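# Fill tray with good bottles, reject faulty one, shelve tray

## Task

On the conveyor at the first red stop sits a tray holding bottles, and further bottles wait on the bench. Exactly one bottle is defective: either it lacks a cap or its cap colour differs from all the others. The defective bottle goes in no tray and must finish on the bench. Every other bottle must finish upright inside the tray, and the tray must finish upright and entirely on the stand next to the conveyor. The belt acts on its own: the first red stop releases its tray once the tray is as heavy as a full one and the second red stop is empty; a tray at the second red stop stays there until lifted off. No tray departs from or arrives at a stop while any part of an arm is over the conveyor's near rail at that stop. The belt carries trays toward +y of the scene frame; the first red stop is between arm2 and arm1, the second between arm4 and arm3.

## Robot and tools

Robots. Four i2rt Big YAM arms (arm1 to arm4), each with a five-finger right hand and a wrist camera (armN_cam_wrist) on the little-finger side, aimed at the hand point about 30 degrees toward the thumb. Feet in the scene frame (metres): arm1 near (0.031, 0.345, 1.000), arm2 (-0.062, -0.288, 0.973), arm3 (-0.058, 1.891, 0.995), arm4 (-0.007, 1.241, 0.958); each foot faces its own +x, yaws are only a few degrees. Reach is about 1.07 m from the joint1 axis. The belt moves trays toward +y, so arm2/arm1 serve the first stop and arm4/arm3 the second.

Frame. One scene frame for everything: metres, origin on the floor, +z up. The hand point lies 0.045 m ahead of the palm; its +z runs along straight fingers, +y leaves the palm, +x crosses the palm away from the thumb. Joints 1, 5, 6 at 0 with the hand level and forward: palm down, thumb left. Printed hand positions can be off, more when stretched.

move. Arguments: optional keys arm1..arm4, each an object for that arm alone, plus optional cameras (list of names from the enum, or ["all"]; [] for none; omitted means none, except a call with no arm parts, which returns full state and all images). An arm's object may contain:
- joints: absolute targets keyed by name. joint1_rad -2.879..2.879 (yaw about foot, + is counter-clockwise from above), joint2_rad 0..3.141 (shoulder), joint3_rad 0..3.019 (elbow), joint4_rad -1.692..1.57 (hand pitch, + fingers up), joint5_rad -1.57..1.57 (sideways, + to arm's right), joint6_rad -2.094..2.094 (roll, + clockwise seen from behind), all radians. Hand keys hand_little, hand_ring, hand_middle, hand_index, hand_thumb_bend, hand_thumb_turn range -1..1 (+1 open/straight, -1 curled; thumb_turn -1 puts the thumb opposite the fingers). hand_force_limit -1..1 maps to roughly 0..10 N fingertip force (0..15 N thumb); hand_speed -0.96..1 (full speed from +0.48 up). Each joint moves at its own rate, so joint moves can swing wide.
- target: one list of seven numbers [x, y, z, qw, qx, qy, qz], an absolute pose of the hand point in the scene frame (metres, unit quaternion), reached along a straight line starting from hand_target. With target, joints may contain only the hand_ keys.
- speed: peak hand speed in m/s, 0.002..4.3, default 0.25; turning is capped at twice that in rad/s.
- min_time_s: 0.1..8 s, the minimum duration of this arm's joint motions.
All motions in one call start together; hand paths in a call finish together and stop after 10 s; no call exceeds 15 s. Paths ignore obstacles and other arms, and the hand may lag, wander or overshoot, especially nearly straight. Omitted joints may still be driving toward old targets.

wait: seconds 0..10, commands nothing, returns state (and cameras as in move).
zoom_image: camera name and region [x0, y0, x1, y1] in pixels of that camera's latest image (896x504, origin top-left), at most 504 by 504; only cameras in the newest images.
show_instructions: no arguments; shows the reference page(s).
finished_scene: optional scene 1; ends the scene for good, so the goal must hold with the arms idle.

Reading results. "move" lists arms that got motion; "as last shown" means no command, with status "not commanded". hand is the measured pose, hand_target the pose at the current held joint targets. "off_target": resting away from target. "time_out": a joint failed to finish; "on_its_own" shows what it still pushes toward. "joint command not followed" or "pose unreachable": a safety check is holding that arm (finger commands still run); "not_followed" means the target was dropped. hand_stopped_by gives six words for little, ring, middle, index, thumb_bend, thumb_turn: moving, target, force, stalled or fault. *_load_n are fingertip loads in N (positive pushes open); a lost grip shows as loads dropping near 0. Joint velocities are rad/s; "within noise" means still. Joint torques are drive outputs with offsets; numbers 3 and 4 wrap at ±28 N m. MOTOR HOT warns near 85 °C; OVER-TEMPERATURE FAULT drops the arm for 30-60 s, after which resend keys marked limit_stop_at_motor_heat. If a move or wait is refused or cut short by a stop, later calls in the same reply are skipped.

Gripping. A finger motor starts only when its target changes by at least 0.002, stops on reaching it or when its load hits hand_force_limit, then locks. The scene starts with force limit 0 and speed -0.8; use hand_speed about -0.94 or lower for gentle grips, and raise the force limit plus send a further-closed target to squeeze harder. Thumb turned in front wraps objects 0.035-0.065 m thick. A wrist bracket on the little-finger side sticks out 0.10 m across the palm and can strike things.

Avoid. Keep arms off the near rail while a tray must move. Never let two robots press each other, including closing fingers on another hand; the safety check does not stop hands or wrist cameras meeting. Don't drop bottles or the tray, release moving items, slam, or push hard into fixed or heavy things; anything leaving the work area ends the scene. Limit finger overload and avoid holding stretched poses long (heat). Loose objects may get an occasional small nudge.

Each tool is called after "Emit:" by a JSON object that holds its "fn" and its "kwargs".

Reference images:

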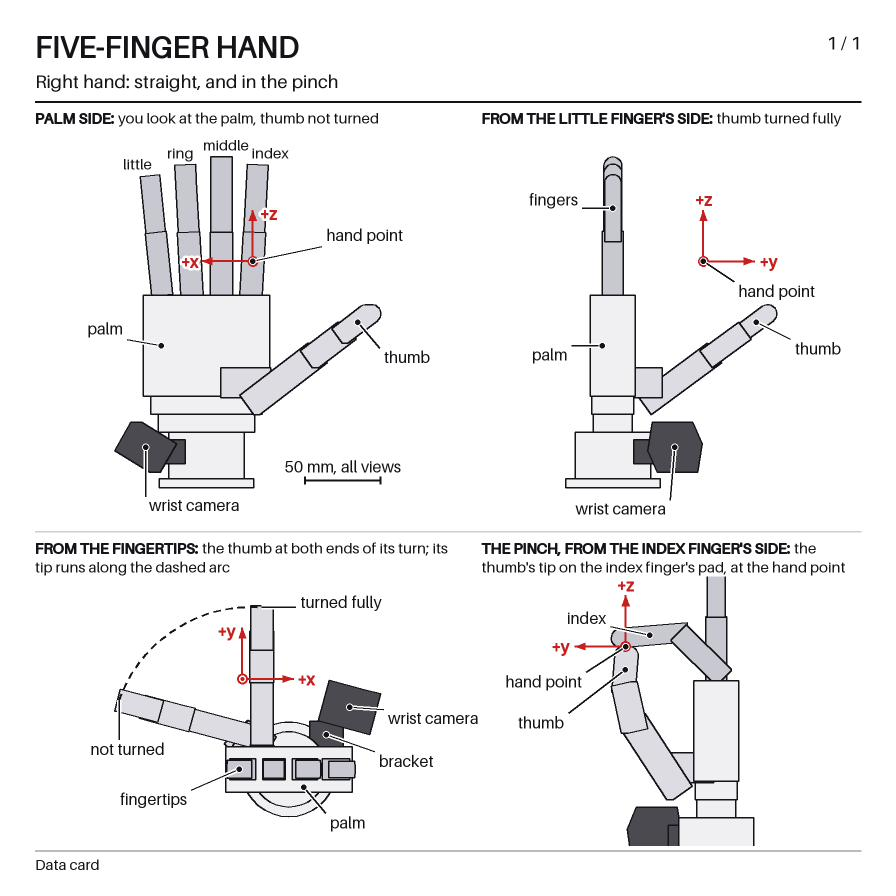

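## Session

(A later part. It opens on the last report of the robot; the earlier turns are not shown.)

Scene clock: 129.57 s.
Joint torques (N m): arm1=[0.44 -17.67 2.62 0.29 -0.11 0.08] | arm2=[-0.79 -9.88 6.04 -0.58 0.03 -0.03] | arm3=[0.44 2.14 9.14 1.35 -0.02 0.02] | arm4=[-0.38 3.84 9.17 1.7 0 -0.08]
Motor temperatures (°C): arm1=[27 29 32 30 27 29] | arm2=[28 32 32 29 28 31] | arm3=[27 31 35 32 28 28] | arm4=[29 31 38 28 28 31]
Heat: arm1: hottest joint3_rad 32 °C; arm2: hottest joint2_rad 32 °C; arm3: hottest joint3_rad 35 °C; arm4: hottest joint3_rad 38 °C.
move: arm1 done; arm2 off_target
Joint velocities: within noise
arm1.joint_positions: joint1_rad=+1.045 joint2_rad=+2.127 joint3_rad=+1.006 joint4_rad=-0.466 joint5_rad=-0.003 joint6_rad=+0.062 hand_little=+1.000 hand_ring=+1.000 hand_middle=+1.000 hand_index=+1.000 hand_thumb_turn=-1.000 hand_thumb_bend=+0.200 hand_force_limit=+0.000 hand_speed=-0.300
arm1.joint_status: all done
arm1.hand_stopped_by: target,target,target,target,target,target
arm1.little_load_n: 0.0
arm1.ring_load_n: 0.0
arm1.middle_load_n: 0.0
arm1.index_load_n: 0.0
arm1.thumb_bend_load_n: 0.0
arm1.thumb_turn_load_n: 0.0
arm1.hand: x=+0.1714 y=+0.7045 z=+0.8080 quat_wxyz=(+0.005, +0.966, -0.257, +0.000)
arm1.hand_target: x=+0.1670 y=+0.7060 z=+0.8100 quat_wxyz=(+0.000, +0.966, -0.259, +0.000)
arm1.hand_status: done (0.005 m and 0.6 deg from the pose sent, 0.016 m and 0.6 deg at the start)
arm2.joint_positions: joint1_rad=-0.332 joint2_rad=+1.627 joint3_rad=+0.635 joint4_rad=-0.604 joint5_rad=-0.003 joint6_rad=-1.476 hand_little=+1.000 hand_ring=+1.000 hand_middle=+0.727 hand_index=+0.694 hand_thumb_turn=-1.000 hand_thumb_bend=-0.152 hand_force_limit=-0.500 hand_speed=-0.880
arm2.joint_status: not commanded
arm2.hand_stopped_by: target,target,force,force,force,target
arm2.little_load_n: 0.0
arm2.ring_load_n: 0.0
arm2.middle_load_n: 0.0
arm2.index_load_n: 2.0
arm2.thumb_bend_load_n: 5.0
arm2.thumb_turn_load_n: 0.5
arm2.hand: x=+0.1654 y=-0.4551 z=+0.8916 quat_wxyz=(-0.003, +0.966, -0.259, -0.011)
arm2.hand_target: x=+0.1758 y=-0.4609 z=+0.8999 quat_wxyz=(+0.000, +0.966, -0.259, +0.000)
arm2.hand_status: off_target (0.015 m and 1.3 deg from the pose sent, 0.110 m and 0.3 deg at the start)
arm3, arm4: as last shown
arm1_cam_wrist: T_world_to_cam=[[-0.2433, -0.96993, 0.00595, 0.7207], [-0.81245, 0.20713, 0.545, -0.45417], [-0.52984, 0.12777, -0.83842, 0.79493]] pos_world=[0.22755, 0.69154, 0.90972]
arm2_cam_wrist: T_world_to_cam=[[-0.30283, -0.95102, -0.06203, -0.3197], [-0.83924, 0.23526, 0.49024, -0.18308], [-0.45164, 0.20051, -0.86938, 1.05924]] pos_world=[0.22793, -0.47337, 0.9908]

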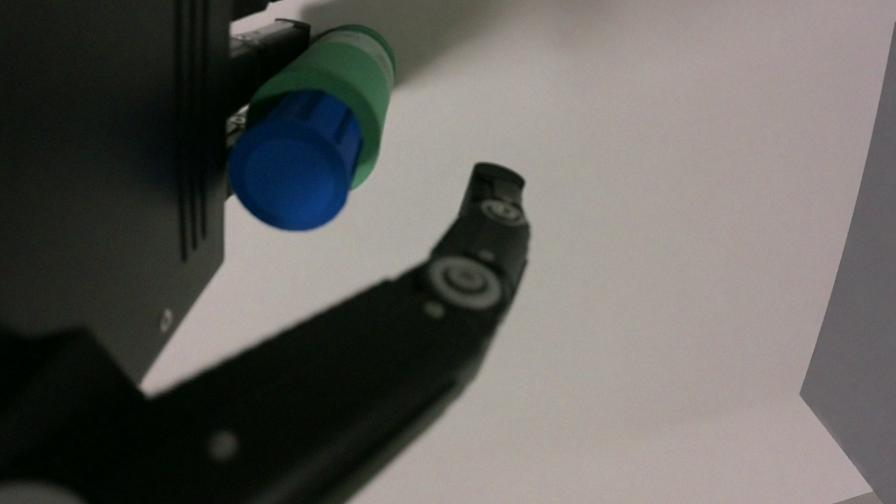

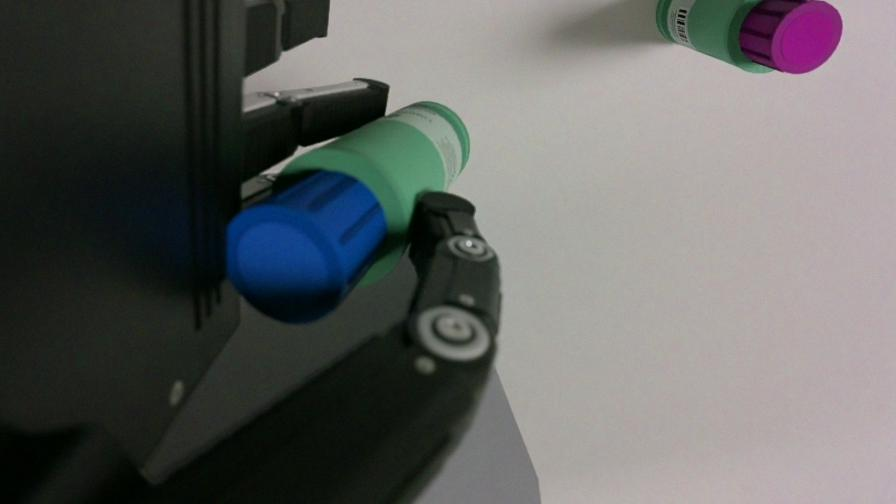

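Emit:
{"fn": "move", "kwargs": {"arm1": {"joints": {"hand_speed": -0.85, "hand_force_limit": -0.5, "hand_index": 0.93, "hand_middle": 0.93, "hand_thumb_bend": -0.4}}, "arm2": {"target": [0.23, -0.30, 1.16, 0, 0.9659, -0.2588, 0], "speed": 0.25, "joints": {"hand_speed": 0.1, "hand_ring": -1, "hand_little": -1}}, "cameras": ["arm1_cam_wrist", "arm2_cam_wrist", "cam_station1"]}}

Scene clock: 136.17 s.
Joint torques (N m): arm1=[0.26 -17.55 2.63 0.36 -0.08 0.1] | arm2=[0.15 -7.71 12.46 -0.65 0.11 0.1] | arm3=[0.38 2.08 9.13 1.39 -0.02 0.02] | arm4=[-0.38 3.84 9.17 1.7 0 -0.08]
Motor temperatures (°C): arm1=[27 30 31 30 27 29] | arm2=[28 32 32 29 28 31] | arm3=[27 31 35 32 28 28] | arm4=[29 31 38 28 28 31]
Heat: arm1: hottest joint3_rad 31 °C; arm2: hottest joint2_rad 32 °C; arm3: hottest joint3_rad 35 °C; arm4: hottest joint3_rad 38 °C.
move: arm1 off_target; arm2 off_target
Joint velocities: within noise
arm1.joint_positions: joint1_rad=+1.045 joint2_rad=+2.126 joint3_rad=+1.006 joint4_rad=-0.465 joint5_rad=-0.003 joint6_rad=+0.062 hand_little=+1.000 hand_ring=+1.000 hand_middle=+0.930 hand_index=+0.930 hand_thumb_turn=-1.000 hand_thumb_bend=-0.262 hand_force_limit=-0.500 hand_speed=-0.850
arm1.joint_status: hand_thumb_bend off_target (ended at -0.262, target -0.400); the others done
arm1.hand_stopped_by: target,target,target,target,force,target
arm1.little_load_n: 0.0
arm1.ring_load_n: 0.0
arm1.middle_load_n: 1.5
arm1.index_load_n: 0.0
arm1.thumb_bend_load_n: 3.5
arm1.thumb_turn_load_n: 1.0
arm1.hand: x=+0.1717 y=+0.7052 z=+0.8084 quat_wxyz=(+0.003, +0.966, -0.257, +0.001)
arm1.hand_target: x=+0.1669 y=+0.7060 z=+0.8100 quat_wxyz=(+0.000, +0.966, -0.259, +0.000)
arm1.hand_status: not commanded
arm2.joint_positions: joint1_rad=+0.160 joint2_rad=+1.266 joint3_rad=+1.054 joint4_rad=-1.407 joint5_rad=-0.006 joint6_rad=-0.988 hand_little=-1.000 hand_ring=-1.000 hand_middle=+0.727 hand_index=+0.694 hand_thumb_turn=-1.000 hand_thumb_bend=-0.152 hand_force_limit=-0.500 hand_speed=+0.100
arm2.joint_status: all done
arm2.hand_stopped_by: target,target,force,force,force,target
arm2.little_load_n: 0.0
arm2.ring_load_n: 0.0
arm2.middle_load_n: 0.5
arm2.index_load_n: 2.0
arm2.thumb_bend_load_n: 5.0
arm2.thumb_turn_load_n: 0.0
arm2.hand: x=+0.2137 y=-0.3032 z=+1.1404 quat_wxyz=(+0.005, +0.966, -0.257, -0.022)
arm2.hand_target: x=+0.2291 y=-0.3001 z=+1.1596 quat_wxyz=(+0.000, +0.966, -0.259, +0.000)
arm2.hand_status: off_target (0.026 m and 2.6 deg from the pose sent, 0.317 m and 1.3 deg at the start)
arm3, arm4: as last shown
arm4.index_load_n: -0.5
arm1_cam_wrist: T_world_to_cam=[[-0.24328, -0.96995, 0.00333, 0.72361], [-0.8131, 0.20581, 0.54453, -0.45279], [-0.52885, 0.12976, -0.83873, 0.79391]] pos_world=[0.22774, 0.69203, 0.91003]
arm2_cam_wrist: T_world_to_cam=[[-0.30041, -0.95274, -0.04527, -0.16531], [-0.82764, 0.23678, 0.50887, -0.3235], [-0.4741, 0.19034, -0.85965, 1.25751]] pos_world=[0.27879, -0.32024, 1.23816]

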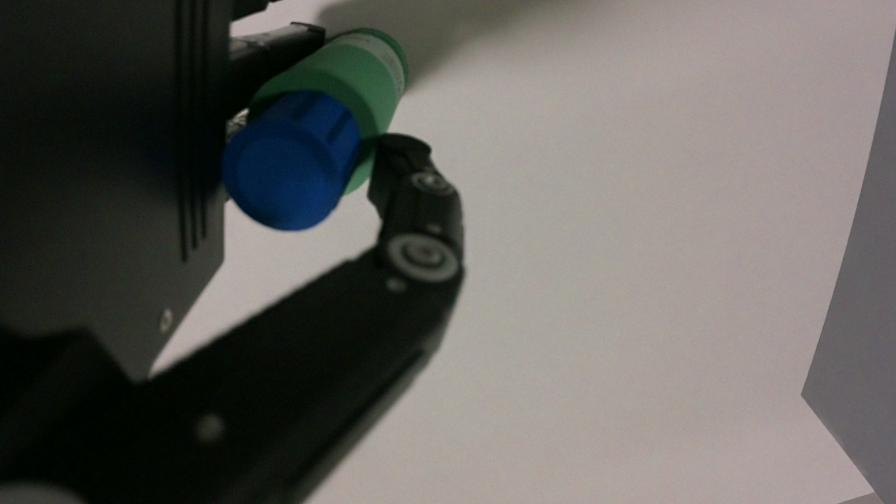

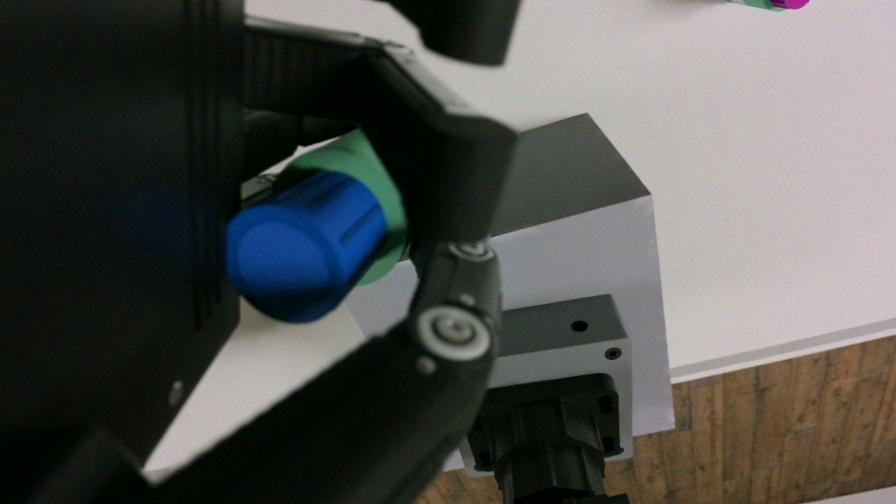

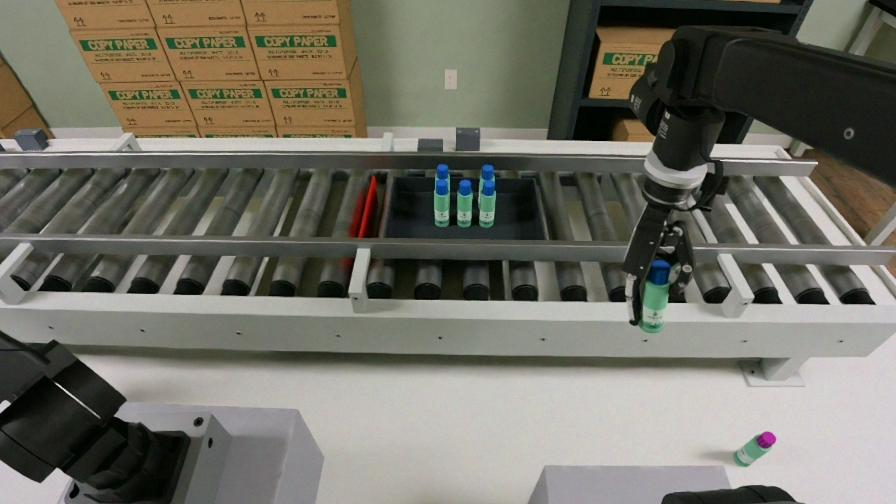

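Emit:
{"fn": "move", "kwargs": {"arm1": {"joints": {"hand_speed": -0.88, "hand_index": 0.6, "hand_middle": 0.6, "hand_thumb_bend": -0.42}}, "arm2": {"target": [0.488, -0.170, 1.20, -0.1009, 0.9606, -0.2574, 0.0270], "speed": 0.2}, "cameras": ["arm1_cam_wrist", "arm2_cam_wrist", "cam_station1", "cam_stock"]}}

Scene clock: 153.27 s.
Joint torques (N m): arm1=[-0.03 -17.14 2.59 0.35 0.03 0.08] | arm2=[-0.15 -15.56 13.19 -0.4 -0.25 0.11] | arm3=[0.44 2.2 9.13 1.35 -0.02 0.01] | arm4=[-0.38 3.84 9.17 1.7 0 -0.08]
Motor temperatures (°C): arm1=[27 29 31 30 27 29] | arm2=[28 32 36 29 28 31] | arm3=[27 31 36 32 28 28] | arm4=[29 31 39 28 28 31]
Heat: arm1: hottest joint3_rad 31 °C; arm2: hottest joint3_rad 36 °C; arm3: hottest joint3_rad 36 °C; arm4: hottest joint3_rad 39 °C.
move: arm1 off_target; arm2 off_target
Joint velocities: within noise
arm1.joint_positions: joint1_rad=+1.045 joint2_rad=+2.124 joint3_rad=+1.006 joint4_rad=-0.464 joint5_rad=-0.006 joint6_rad=+0.062 hand_little=+1.000 hand_ring=+1.000 hand_middle=+0.909 hand_index=+0.600 hand_thumb_turn=-1.000 hand_thumb_bend=-0.262 hand_force_limit=-0.500 hand_speed=-0.880
arm1.joint_status: hand_middle off_target (ended at +0.909, target +0.600); hand_thumb_bend off_target (ended at -0.262, target -0.420); the others done
arm1.hand_stopped_by: target,target,force,target,force,target
arm1.little_load_n: 0.0
arm1.ring_load_n: 0.0
arm1.middle_load_n: 0.5
arm1.index_load_n: 1.5
arm1.thumb_bend_load_n: 4.5
arm1.thumb_turn_load_n: 0.5
arm1.hand: x=+0.1716 y=+0.7059 z=+0.8090 quat_wxyz=(+0.002, +0.966, -0.257, +0.000)
arm1.hand_target: x=+0.1670 y=+0.7060 z=+0.8100 quat_wxyz=(+0.000, +0.966, -0.259, +0.000)
arm1.hand_status: not commanded
arm2.joint_positions: joint1_rad=+0.289 joint2_rad=+1.884 joint3_rad=+1.923 joint4_rad=-1.507 joint5_rad=-0.156 joint6_rad=-0.848 hand_little=-1.000 hand_ring=-1.000 hand_middle=+0.727 hand_index=+0.694 hand_thumb_turn=-1.000 hand_thumb_bend=-0.152 hand_force_limit=-0.500 hand_speed=+0.100
arm2.joint_status: not commanded
arm2.hand_stopped_by: target,target,force,force,force,target
arm2.little_load_n: 0.0
arm2.ring_load_n: 0.0
arm2.middle_load_n: 0.5
arm2.index_load_n: 2.0
arm2.thumb_bend_load_n: 5.0
arm2.thumb_turn_load_n: 0.5
arm2.hand: x=+0.4760 y=-0.1778 z=+1.1838 quat_wxyz=(-0.091, +0.962, -0.257, +0.013)
arm2.hand_target: x=+0.4871 y=-0.1701 z=+1.1999 quat_wxyz=(-0.101, +0.961, -0.257, +0.027)
arm2.hand_status: off_target (0.022 m and 2.0 deg from the pose sent, 0.311 m and 13.4 deg at the start)
arm3, arm4: as last shown
arm4.index_load_n: 0.0
arm1_cam_wrist: T_world_to_cam=[[-0.24336, -0.96994, 0.00102, 0.7262], [-0.81242, 0.20441, 0.54607, -0.45374], [-0.52986, 0.13206, -0.83774, 0.792]] pos_world=[0.22775, 0.69252, 0.91053]
arm2_cam_wrist: T_world_to_cam=[[-0.28954, -0.9267, -0.23956, 0.26432], [-0.88229, 0.16135, 0.4422, -0.06665], [-0.37113, 0.33939, -0.86433, 1.37846]] pos_world=[0.52932, -0.21213, 1.28424]

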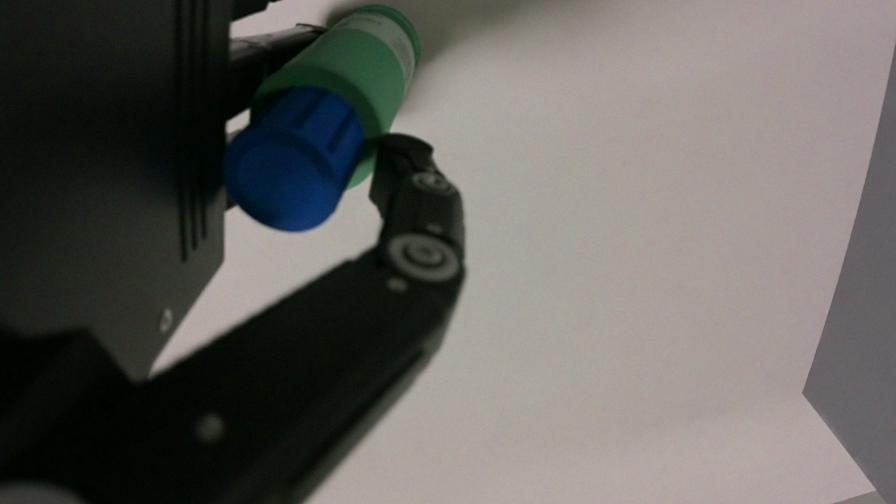

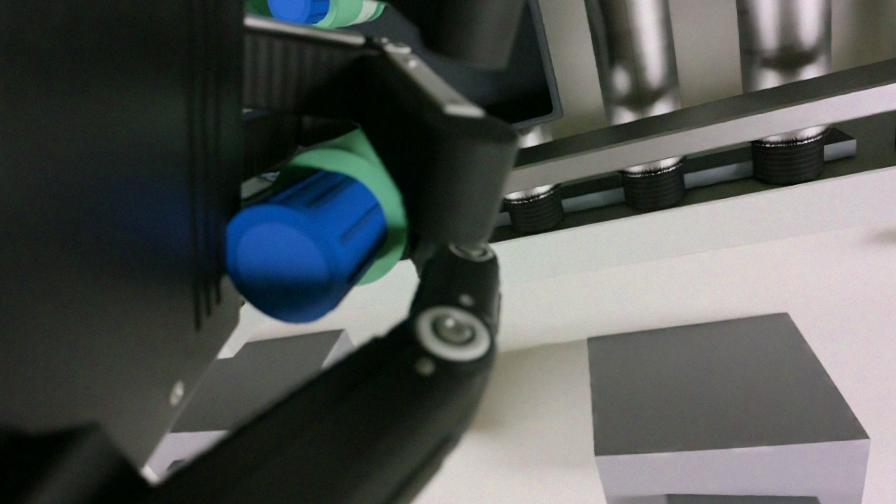

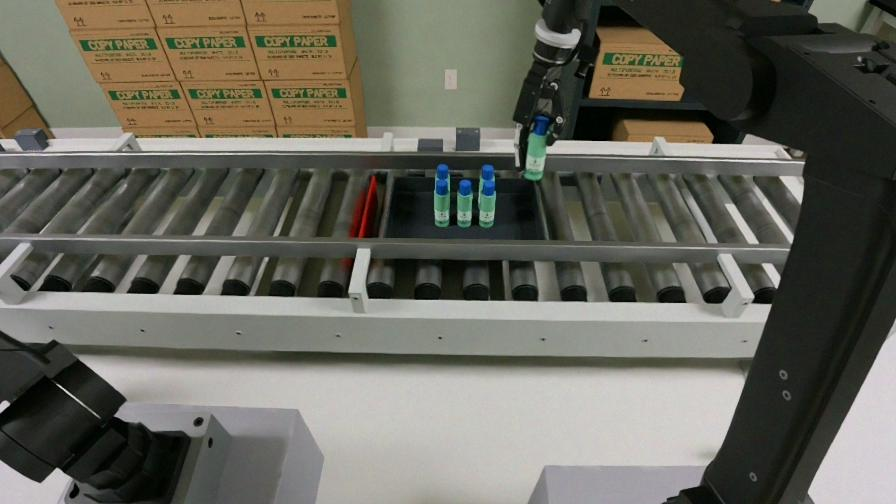

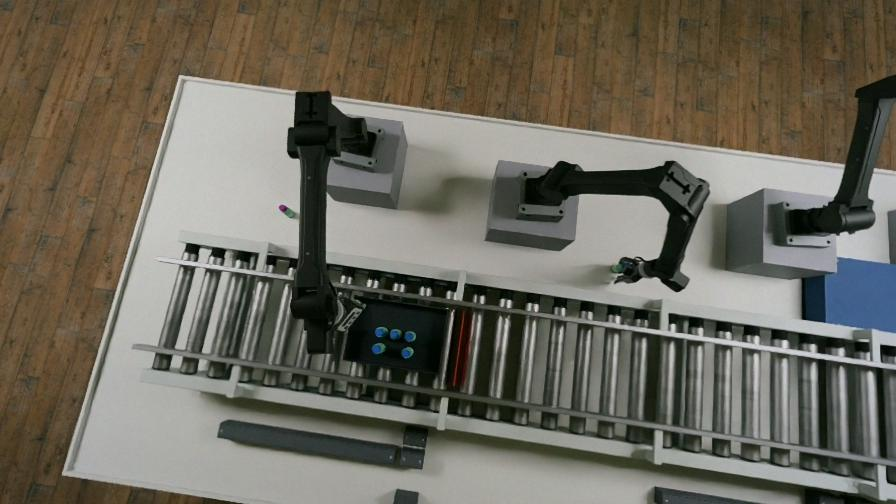

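Emit:
{"fn": "zoom_image", "kwargs": {"camera": "cam_station1", "region": [370, 90, 620, 290]}}

Emit:
{"fn": "zoom_image", "kwargs": {"camera": "cam_stock", "region": [300, 270, 500, 400]}}

Emit:
{"fn": "zoom_image", "kwargs": {"camera": "arm2_cam_wrist", "region": [240, 0, 640, 180]}}

Scaled by 2.016.

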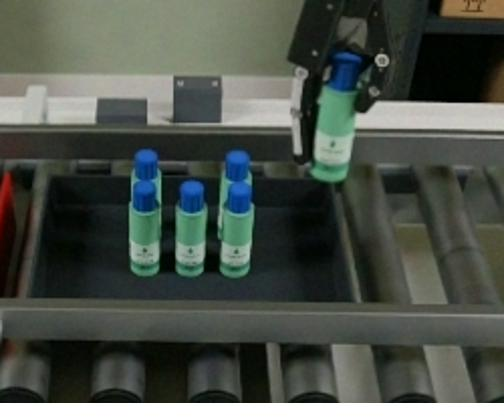

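Scaled by 2.520.

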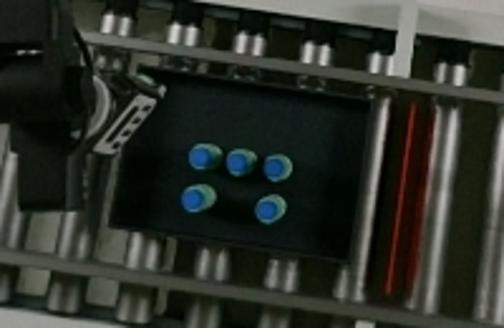

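Scaled by 1.260.

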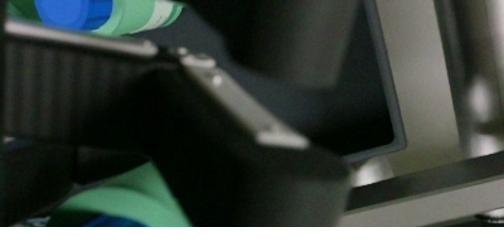

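Emit:
{"fn": "move", "kwargs": {"arm1": {"joints": {"hand_speed": -0.7, "hand_index": 0.95}}, "arm2": {"target": [0.5005, -0.151, 1.076, -0.111, 0.959, -0.2577, 0.041], "speed": 0.15}, "cameras": ["arm1_cam_wrist", "arm2_cam_wrist", "cam_station1", "cam_stock"]}}

Emit:
{"fn": "zoom_image", "kwargs": {"camera": "cam_station1", "region": [370, 90, 620, 290]}}

Scene clock: 180.97 s.
Joint torques (N m): arm1=[0.38 -17.14 2.71 0.32 -0.03 0.07] | arm2=[0.09 -16.03 8.18 1.1 -0.23 0.1] | arm3=[0.38 2.14 9.14 1.37 -0.02 0.01] | arm4=[-0.38 3.84 9.16 1.7 -0.01 -0.08]
Motor temperatures (°C): arm1=[27 30 30 30 27 29] | arm2=[28 33 41 29 28 31] | arm3=[27 31 36 32 28 28] | arm4=[29 31 39 28 28 31]
Heat: arm1: hottest joint2_rad 30 °C; arm2: hottest joint3_rad 41 °C; arm3: hottest joint3_rad 36 °C; arm4: hottest joint3_rad 39 °C.
move: arm1 done; arm2 done
Joint velocities: within noise
arm1.joint_positions: joint1_rad=+1.045 joint2_rad=+2.124 joint3_rad=+1.006 joint4_rad=-0.464 joint5_rad=-0.006 joint6_rad=+0.062 hand_little=+1.000 hand_ring=+1.000 hand_middle=+0.909 hand_index=+0.950 hand_thumb_turn=-1.000 hand_thumb_bend=-0.262 hand_force_limit=-0.500 hand_speed=-0.700
arm1.joint_status: all done
arm1.hand_stopped_by: target,target,force,target,force,target
arm1.little_load_n: 0.0
arm1.ring_load_n: 0.5
arm1.middle_load_n: 1.0
arm1.index_load_n: 0.0
arm1.thumb_bend_load_n: 4.5
arm1.thumb_turn_load_n: 0.5
arm1.hand: x=+0.1715 y=+0.7060 z=+0.8090 quat_wxyz=(+0.002, +0.966, -0.257, -0.001)
arm1.hand_target: x=+0.1669 y=+0.7060 z=+0.8100 quat_wxyz=(+0.000, +0.966, -0.259, +0.000)
arm1.hand_status: not commanded
arm2.joint_positions: joint1_rad=+0.313 joint2_rad=+1.936 joint3_rad=+1.727 joint4_rad=-1.197 joint5_rad=-0.157 joint6_rad=-0.819 hand_little=-1.000 hand_ring=-1.000 hand_middle=+0.727 hand_index=+0.694 hand_thumb_turn=-1.000 hand_thumb_bend=-0.152 hand_force_limit=-0.500 hand_speed=+0.100
arm2.joint_status: not commanded
arm2.hand_stopped_by: target,target,force,force,force,target
arm2.little_load_n: 0.0
arm2.ring_load_n: 0.0
arm2.middle_load_n: 0.0
arm2.index_load_n: 2.0
arm2.thumb_bend_load_n: 5.0
arm2.thumb_turn_load_n: 0.5
arm2.hand: x=+0.4984 y=-0.1579 z=+1.0785 quat_wxyz=(-0.107, +0.960, -0.257, +0.038)
arm2.hand_target: x=+0.5004 y=-0.1511 z=+1.0760 quat_wxyz=(-0.111, +0.959, -0.258, +0.041)
arm2.hand_status: done (0.008 m and 0.6 deg from the pose sent, 0.114 m and 4.0 deg at the start)
arm3, arm4: as last shown
arm4.thumb_bend_load_n: -0.5
arm1_cam_wrist: T_world_to_cam=[[-0.24338, -0.96993, 0.00089, 0.72632], [-0.81222, 0.20431, 0.5464, -0.45402], [-0.53015, 0.13226, -0.83752, 0.79173]] pos_world=[0.22775, 0.69252, 0.91052]
arm2_cam_wrist: T_world_to_cam=[[-0.27972, -0.92116, -0.27059, 0.29349], [-0.90504, 0.15894, 0.39451, 0.05885], [-0.3204, 0.35525, -0.87815, 1.28102]] pos_world=[0.54579, -0.19408, 1.18112]

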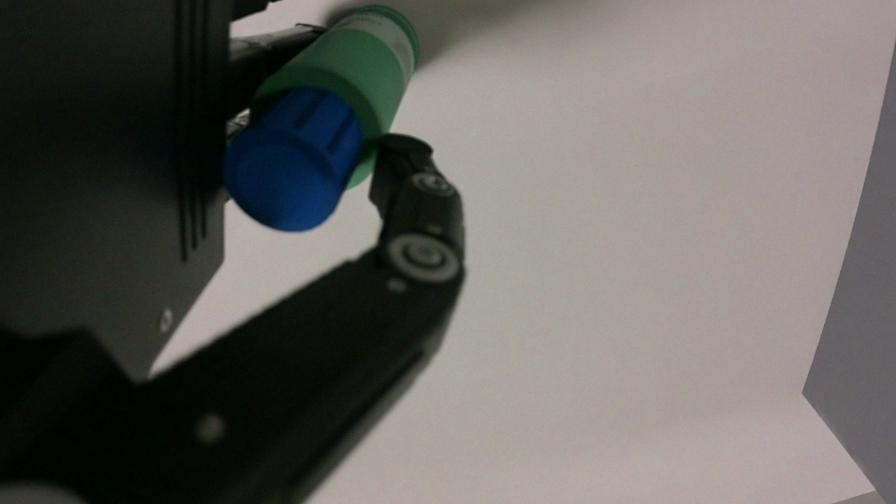

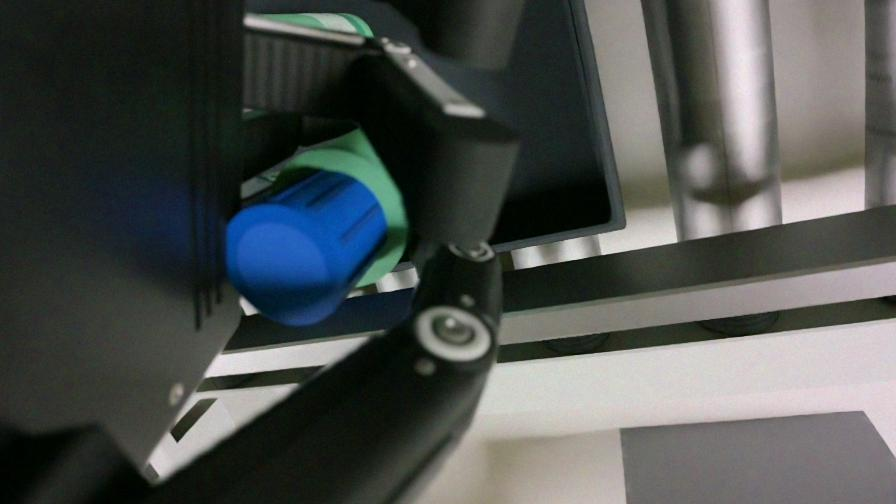

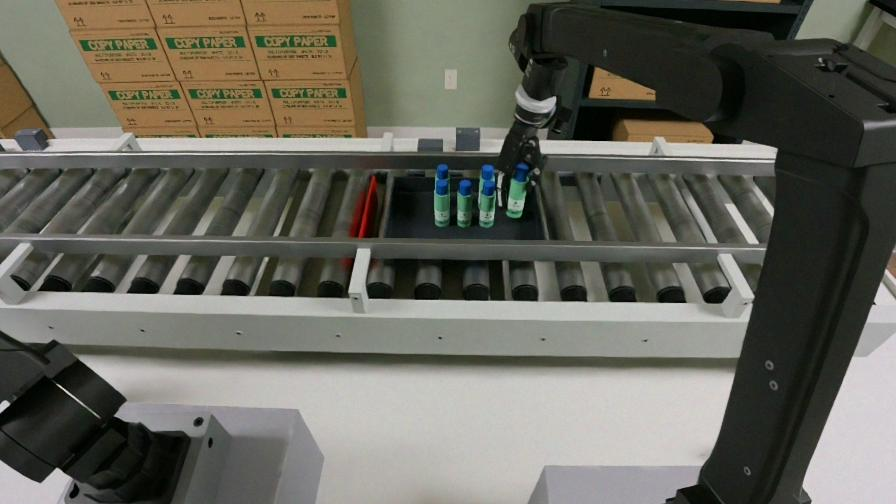

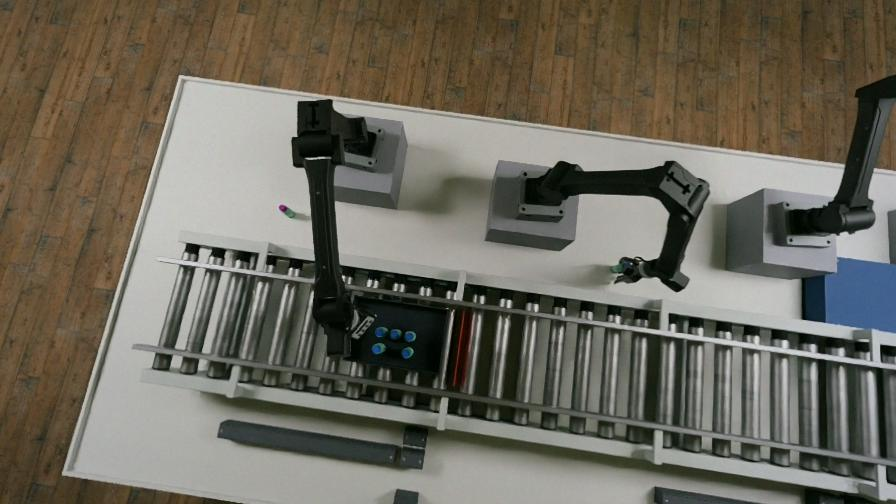

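Scaled by 2.016.

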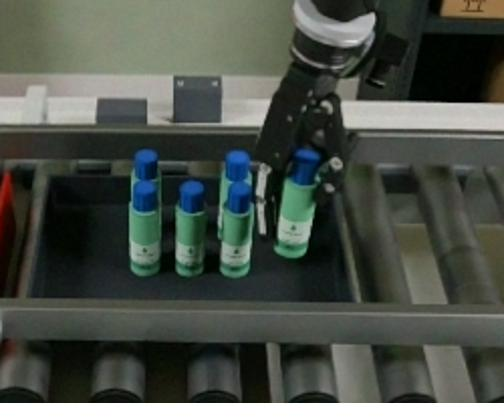

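Emit:
{"fn": "zoom_image", "kwargs": {"camera": "cam_station1", "region": [425, 155, 545, 235]}}

Scaled by 4.200.

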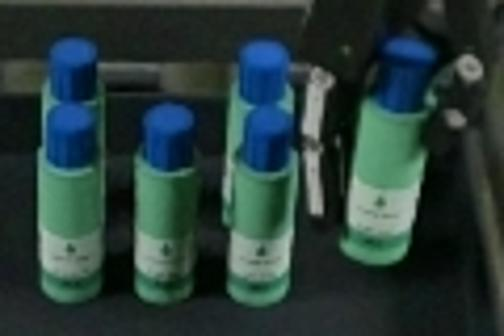

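Emit:
{"fn": "move", "kwargs": {"arm1": {"target": [0.168, 0.700, 0.90, 0, 0.9659, -0.2588, 0], "speed": 0.12}, "arm2": {"target": [0.489, -0.151, 1.026, -0.098, 0.961, -0.2575, 0.026], "speed": 0.08}, "cameras": ["arm1_cam_wrist", "arm2_cam_wrist", "cam_station1", "cam_stand"]}}

Emit:
{"fn": "zoom_image", "kwargs": {"camera": "cam_station1", "region": [425, 155, 545, 235]}}

Scene clock: 190.77 s.
Joint torques (N m): arm1=[-0.62 -16.32 4.34 -0.39 -0.01 -0.02] | arm2=[0.03 -16.5 7.82 0.98 -0.02 0.1] | arm3=[0.44 2.08 9.11 1.36 -0.02 0.01] | arm4=[-0.38 3.78 9.17 1.7 0 -0.08]
Motor temperatures (°C): arm1=[27 31 30 30 27 29] | arm2=[28 33 40 29 28 31] | arm3=[27 31 36 32 28 28] | arm4=[29 31 39 28 28 31]
Heat: arm1: hottest joint2_rad 31 °C; arm2: hottest joint3_rad 40 °C; arm3: hottest joint3_rad 36 °C; arm4: hottest joint3_rad 39 °C.
move: arm1 done; arm2 done
Joint velocities: within noise
arm1.joint_positions: joint1_rad=+1.045 joint2_rad=+1.901 joint3_rad=+0.985 joint4_rad=-0.650 joint5_rad=-0.006 joint6_rad=+0.062 hand_little=+1.000 hand_ring=+1.000 hand_middle=+0.909 hand_index=+0.950 hand_thumb_turn=-1.000 hand_thumb_bend=-0.262 hand_force_limit=-0.500 hand_speed=-0.700
arm1.joint_status: not commanded
arm1.hand_stopped_by: target,target,force,target,force,target
arm1.little_load_n: 0.0
arm1.ring_load_n: 0.0
arm1.middle_load_n: 1.5
arm1.index_load_n: 0.0
arm1.thumb_bend_load_n: 4.0
arm1.thumb_turn_load_n: 0.5
arm1.hand: x=+0.1708 y=+0.7057 z=+0.8983 quat_wxyz=(-0.006, +0.966, -0.257, +0.001)
arm1.hand_target: x=+0.1679 y=+0.7001 z=+0.8999 quat_wxyz=(+0.000, +0.966, -0.259, +0.000)
arm1.hand_status: done (0.007 m and 0.7 deg from the pose sent, 0.091 m and 0.3 deg at the start)
arm2.joint_positions: joint1_rad=+0.320 joint2_rad=+1.968 joint3_rad=+1.646 joint4_rad=-1.116 joint5_rad=-0.153 joint6_rad=-0.816 hand_little=-1.000 hand_ring=-1.000 hand_middle=+0.727 hand_index=+0.694 hand_thumb_turn=-1.000 hand_thumb_bend=-0.152 hand_force_limit=-0.500 hand_speed=+0.100
arm2.joint_status: not commanded
arm2.hand_stopped_by: target,target,force,force,force,target
arm2.little_load_n: 0.0
arm2.ring_load_n: 0.0
arm2.middle_load_n: 0.0
arm2.index_load_n: 1.5
arm2.thumb_bend_load_n: 5.0
arm2.thumb_turn_load_n: 0.0
arm2.hand: x=+0.4881 y=-0.1566 z=+1.0311 quat_wxyz=(-0.098, +0.961, -0.257, +0.024)
arm2.hand_target: x=+0.4889 y=-0.1510 z=+1.0260 quat_wxyz=(-0.098, +0.961, -0.257, +0.026)
arm2.hand_status: done (0.008 m and 0.3 deg from the pose sent, 0.054 m and 1.7 deg at the start)
arm3, arm4: as last shown
arm3.index_load_n: 0.5
arm4.thumb_bend_load_n: 0.0
pictures: arm1_cam_wrist, arm2_cam_wrist, cam_stand, cam_station1
arm1_cam_wrist: T_world_to_cam=[[-0.24321, -0.96986, -0.01478, 0.73979], [-0.81613, 0.19637, 0.54348, -0.49445], [-0.5242, 0.14424, -0.83929, 0.85833]] pos_world=[0.22633, 0.69078, 1.00005]
arm2_cam_wrist: T_world_to_cam=[[-0.28412, -0.9249, -0.25265, 0.26205], [-0.89303, 0.15937, 0.42084, 0.03502], [-0.34897, 0.34519, -0.87124, 1.24089]] pos_world=[0.53876, -0.19155, 1.13258]

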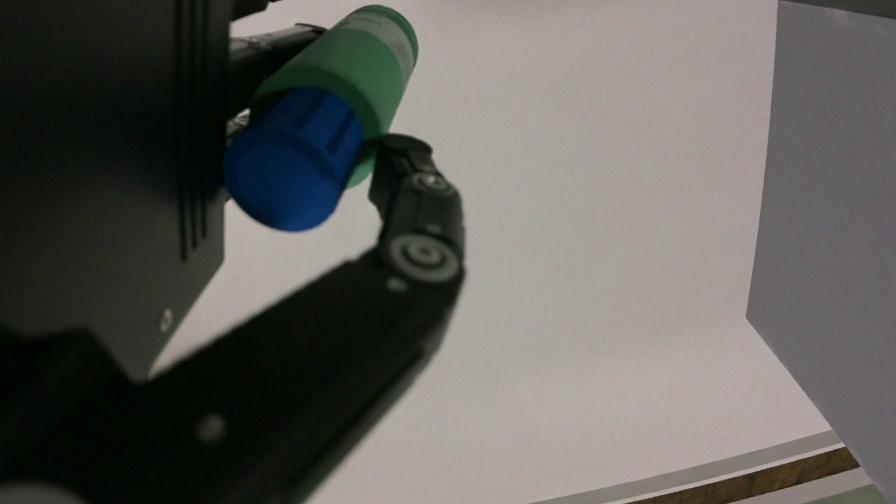

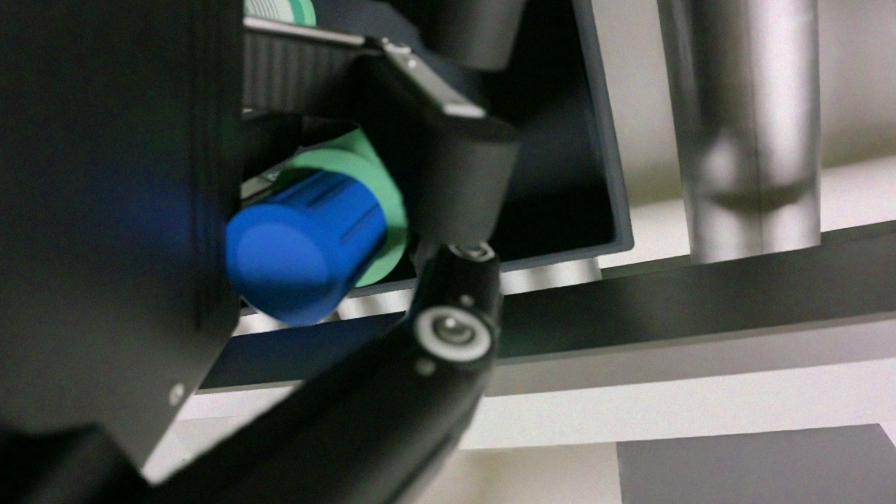

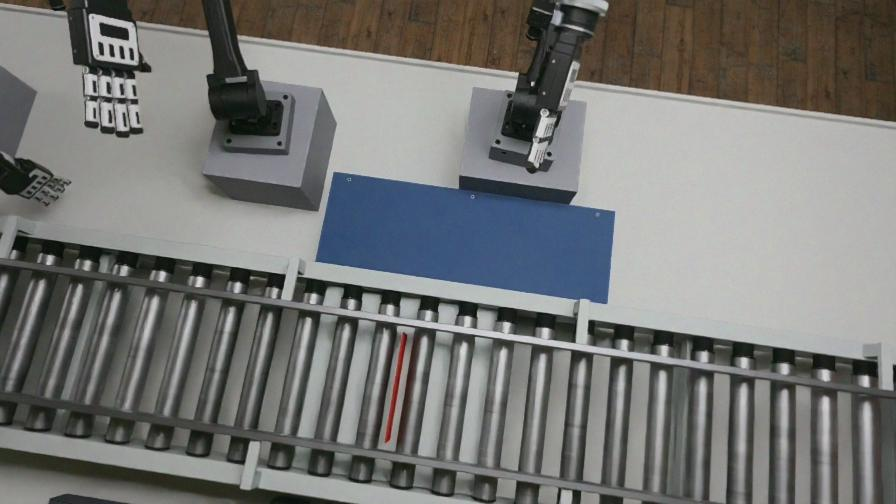

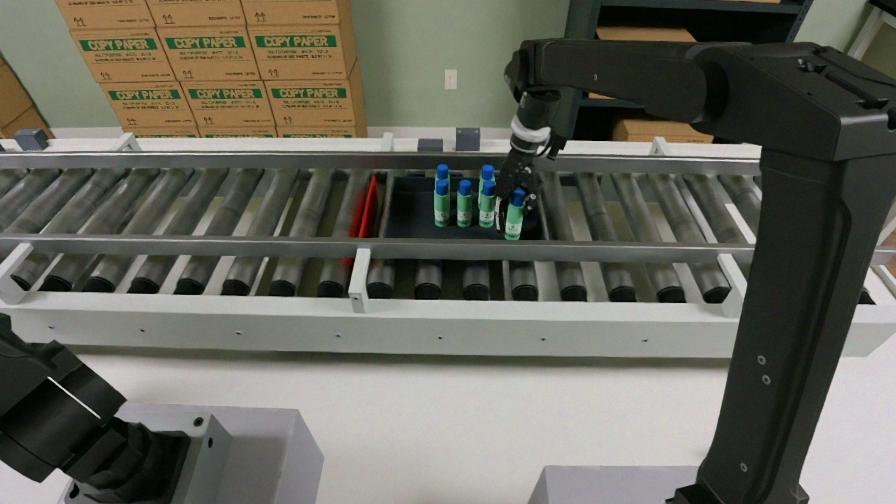

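Scaled by 4.200.

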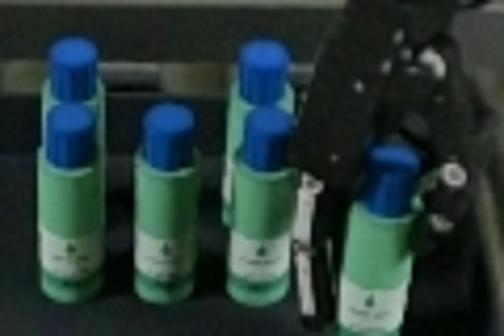

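Emit:
{"fn": "move", "kwargs": {"arm2": {"target": [0.489, -0.151, 1.016, -0.098, 0.961, -0.2575, 0.026], "speed": 0.05}, "arm1": {"target": [0.25, 0.55, 1.14, 0, 0.9659, -0.2588, 0], "speed": 0.2, "joints": {"hand_speed": 0, "hand_ring": -1, "hand_little": -1}}, "cameras": ["arm2_cam_wrist", "cam_station1"]}}

Emit:
{"fn": "zoom_image", "kwargs": {"camera": "cam_station1", "region": [425, 165, 545, 245]}}

Scene clock: 196.47 s.
Joint torques (N m): arm1=[-0.67 -10.75 12.26 -0.25 -0.07 -0.24] | arm2=[0.15 -16.09 7.62 1.01 -0.02 0.1] | arm3=[0.44 2.2 9.11 1.37 -0.03 0.02] | arm4=[-0.38 3.84 9.16 1.69 0 -0.08]
Motor temperatures (°C): arm1=[27 30 30 30 27 29] | arm2=[28 33 39 29 28 31] | arm3=[27 31 36 32 28 28] | arm4=[29 31 39 28 28 31]
Heat: arm1: hottest joint2_rad 30 °C; arm2: hottest joint3_rad 39 °C; arm3: hottest joint3_rad 36 °C; arm4: hottest joint3_rad 39 °C.
move: arm1 off_target; arm2 done
Joint velocities: within noise
arm1.joint_positions: joint1_rad=+0.663 joint2_rad=+1.348 joint3_rad=+1.010 joint4_rad=-1.277 joint5_rad=+0.000 joint6_rad=-0.313 hand_little=-1.000 hand_ring=-1.000 hand_middle=+0.909 hand_index=+0.950 hand_thumb_turn=-1.000 hand_thumb_bend=-0.262 hand_force_limit=-0.500 hand_speed=+0.000
arm1.joint_status: all done
arm1.hand_stopped_by: target,target,force,target,force,target
arm1.little_load_n: 0.0
arm1.ring_load_n: 0.0
arm1.middle_load_n: 1.5
arm1.index_load_n: 0.0
arm1.thumb_bend_load_n: 4.0
arm1.thumb_turn_load_n: 1.0
arm1.hand: x=+0.2365 y=+0.5429 z=+1.1257 quat_wxyz=(+0.016, +0.965, -0.261, -0.009)
arm1.hand_target: x=+0.2495 y=+0.5497 z=+1.1399 quat_wxyz=(+0.000, +0.966, -0.259, +0.000)
arm1.hand_status: off_target (0.021 m and 2.1 deg from the pose sent, 0.298 m and 0.7 deg at the start)
arm2.joint_positions: joint1_rad=+0.320 joint2_rad=+1.972 joint3_rad=+1.635 joint4_rad=-1.094 joint5_rad=-0.153 joint6_rad=-0.816 hand_little=-1.000 hand_ring=-1.000 hand_middle=+0.727 hand_index=+0.694 hand_thumb_turn=-1.000 hand_thumb_bend=-0.152 hand_force_limit=-0.500 hand_speed=+0.100
arm2.joint_status: not commanded
arm2.hand_stopped_by: target,target,force,force,force,target
arm2.little_load_n: 0.0
arm2.ring_load_n: 0.0
arm2.middle_load_n: 0.5
arm2.index_load_n: 1.5
arm2.thumb_bend_load_n: 5.0
arm2.thumb_turn_load_n: 0.5
arm2.hand: x=+0.4892 y=-0.1563 z=+1.0244 quat_wxyz=(-0.099, +0.961, -0.256, +0.027)
arm2.hand_target: x=+0.4888 y=-0.1511 z=+1.0161 quat_wxyz=(-0.098, +0.961, -0.257, +0.026)
arm2.hand_status: done (0.010 m and 0.2 deg from the pose sent, 0.016 m and 0.3 deg at the start)
arm3, arm4: as last shown
arm3.index_load_n: 0.0
arm2_cam_wrist: T_world_to_cam=[[-0.28241, -0.92457, -0.25577, 0.26333], [-0.89569, 0.15868, 0.4154, 0.04556], [-0.34348, 0.34641, -0.87294, 1.23464]] pos_world=[0.53925, -0.19145, 1.12619]

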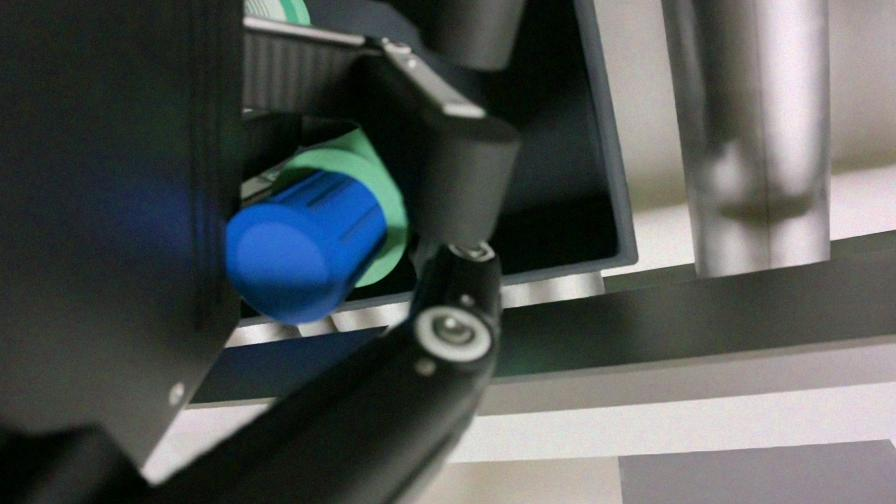

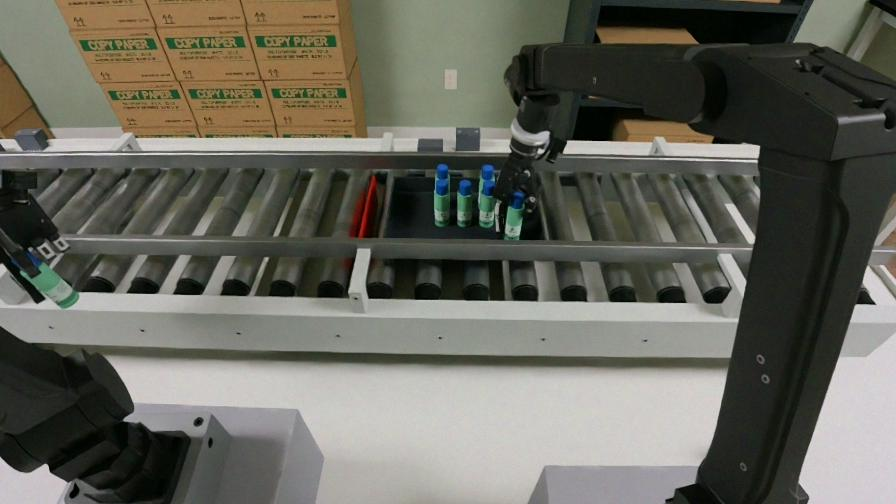

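Scaled by 4.200.

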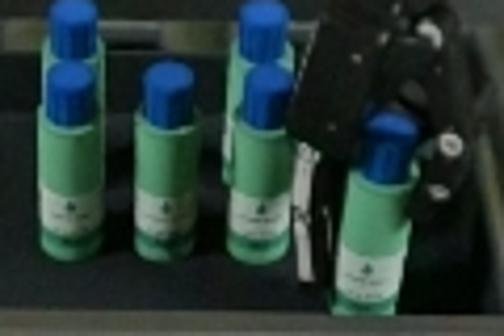

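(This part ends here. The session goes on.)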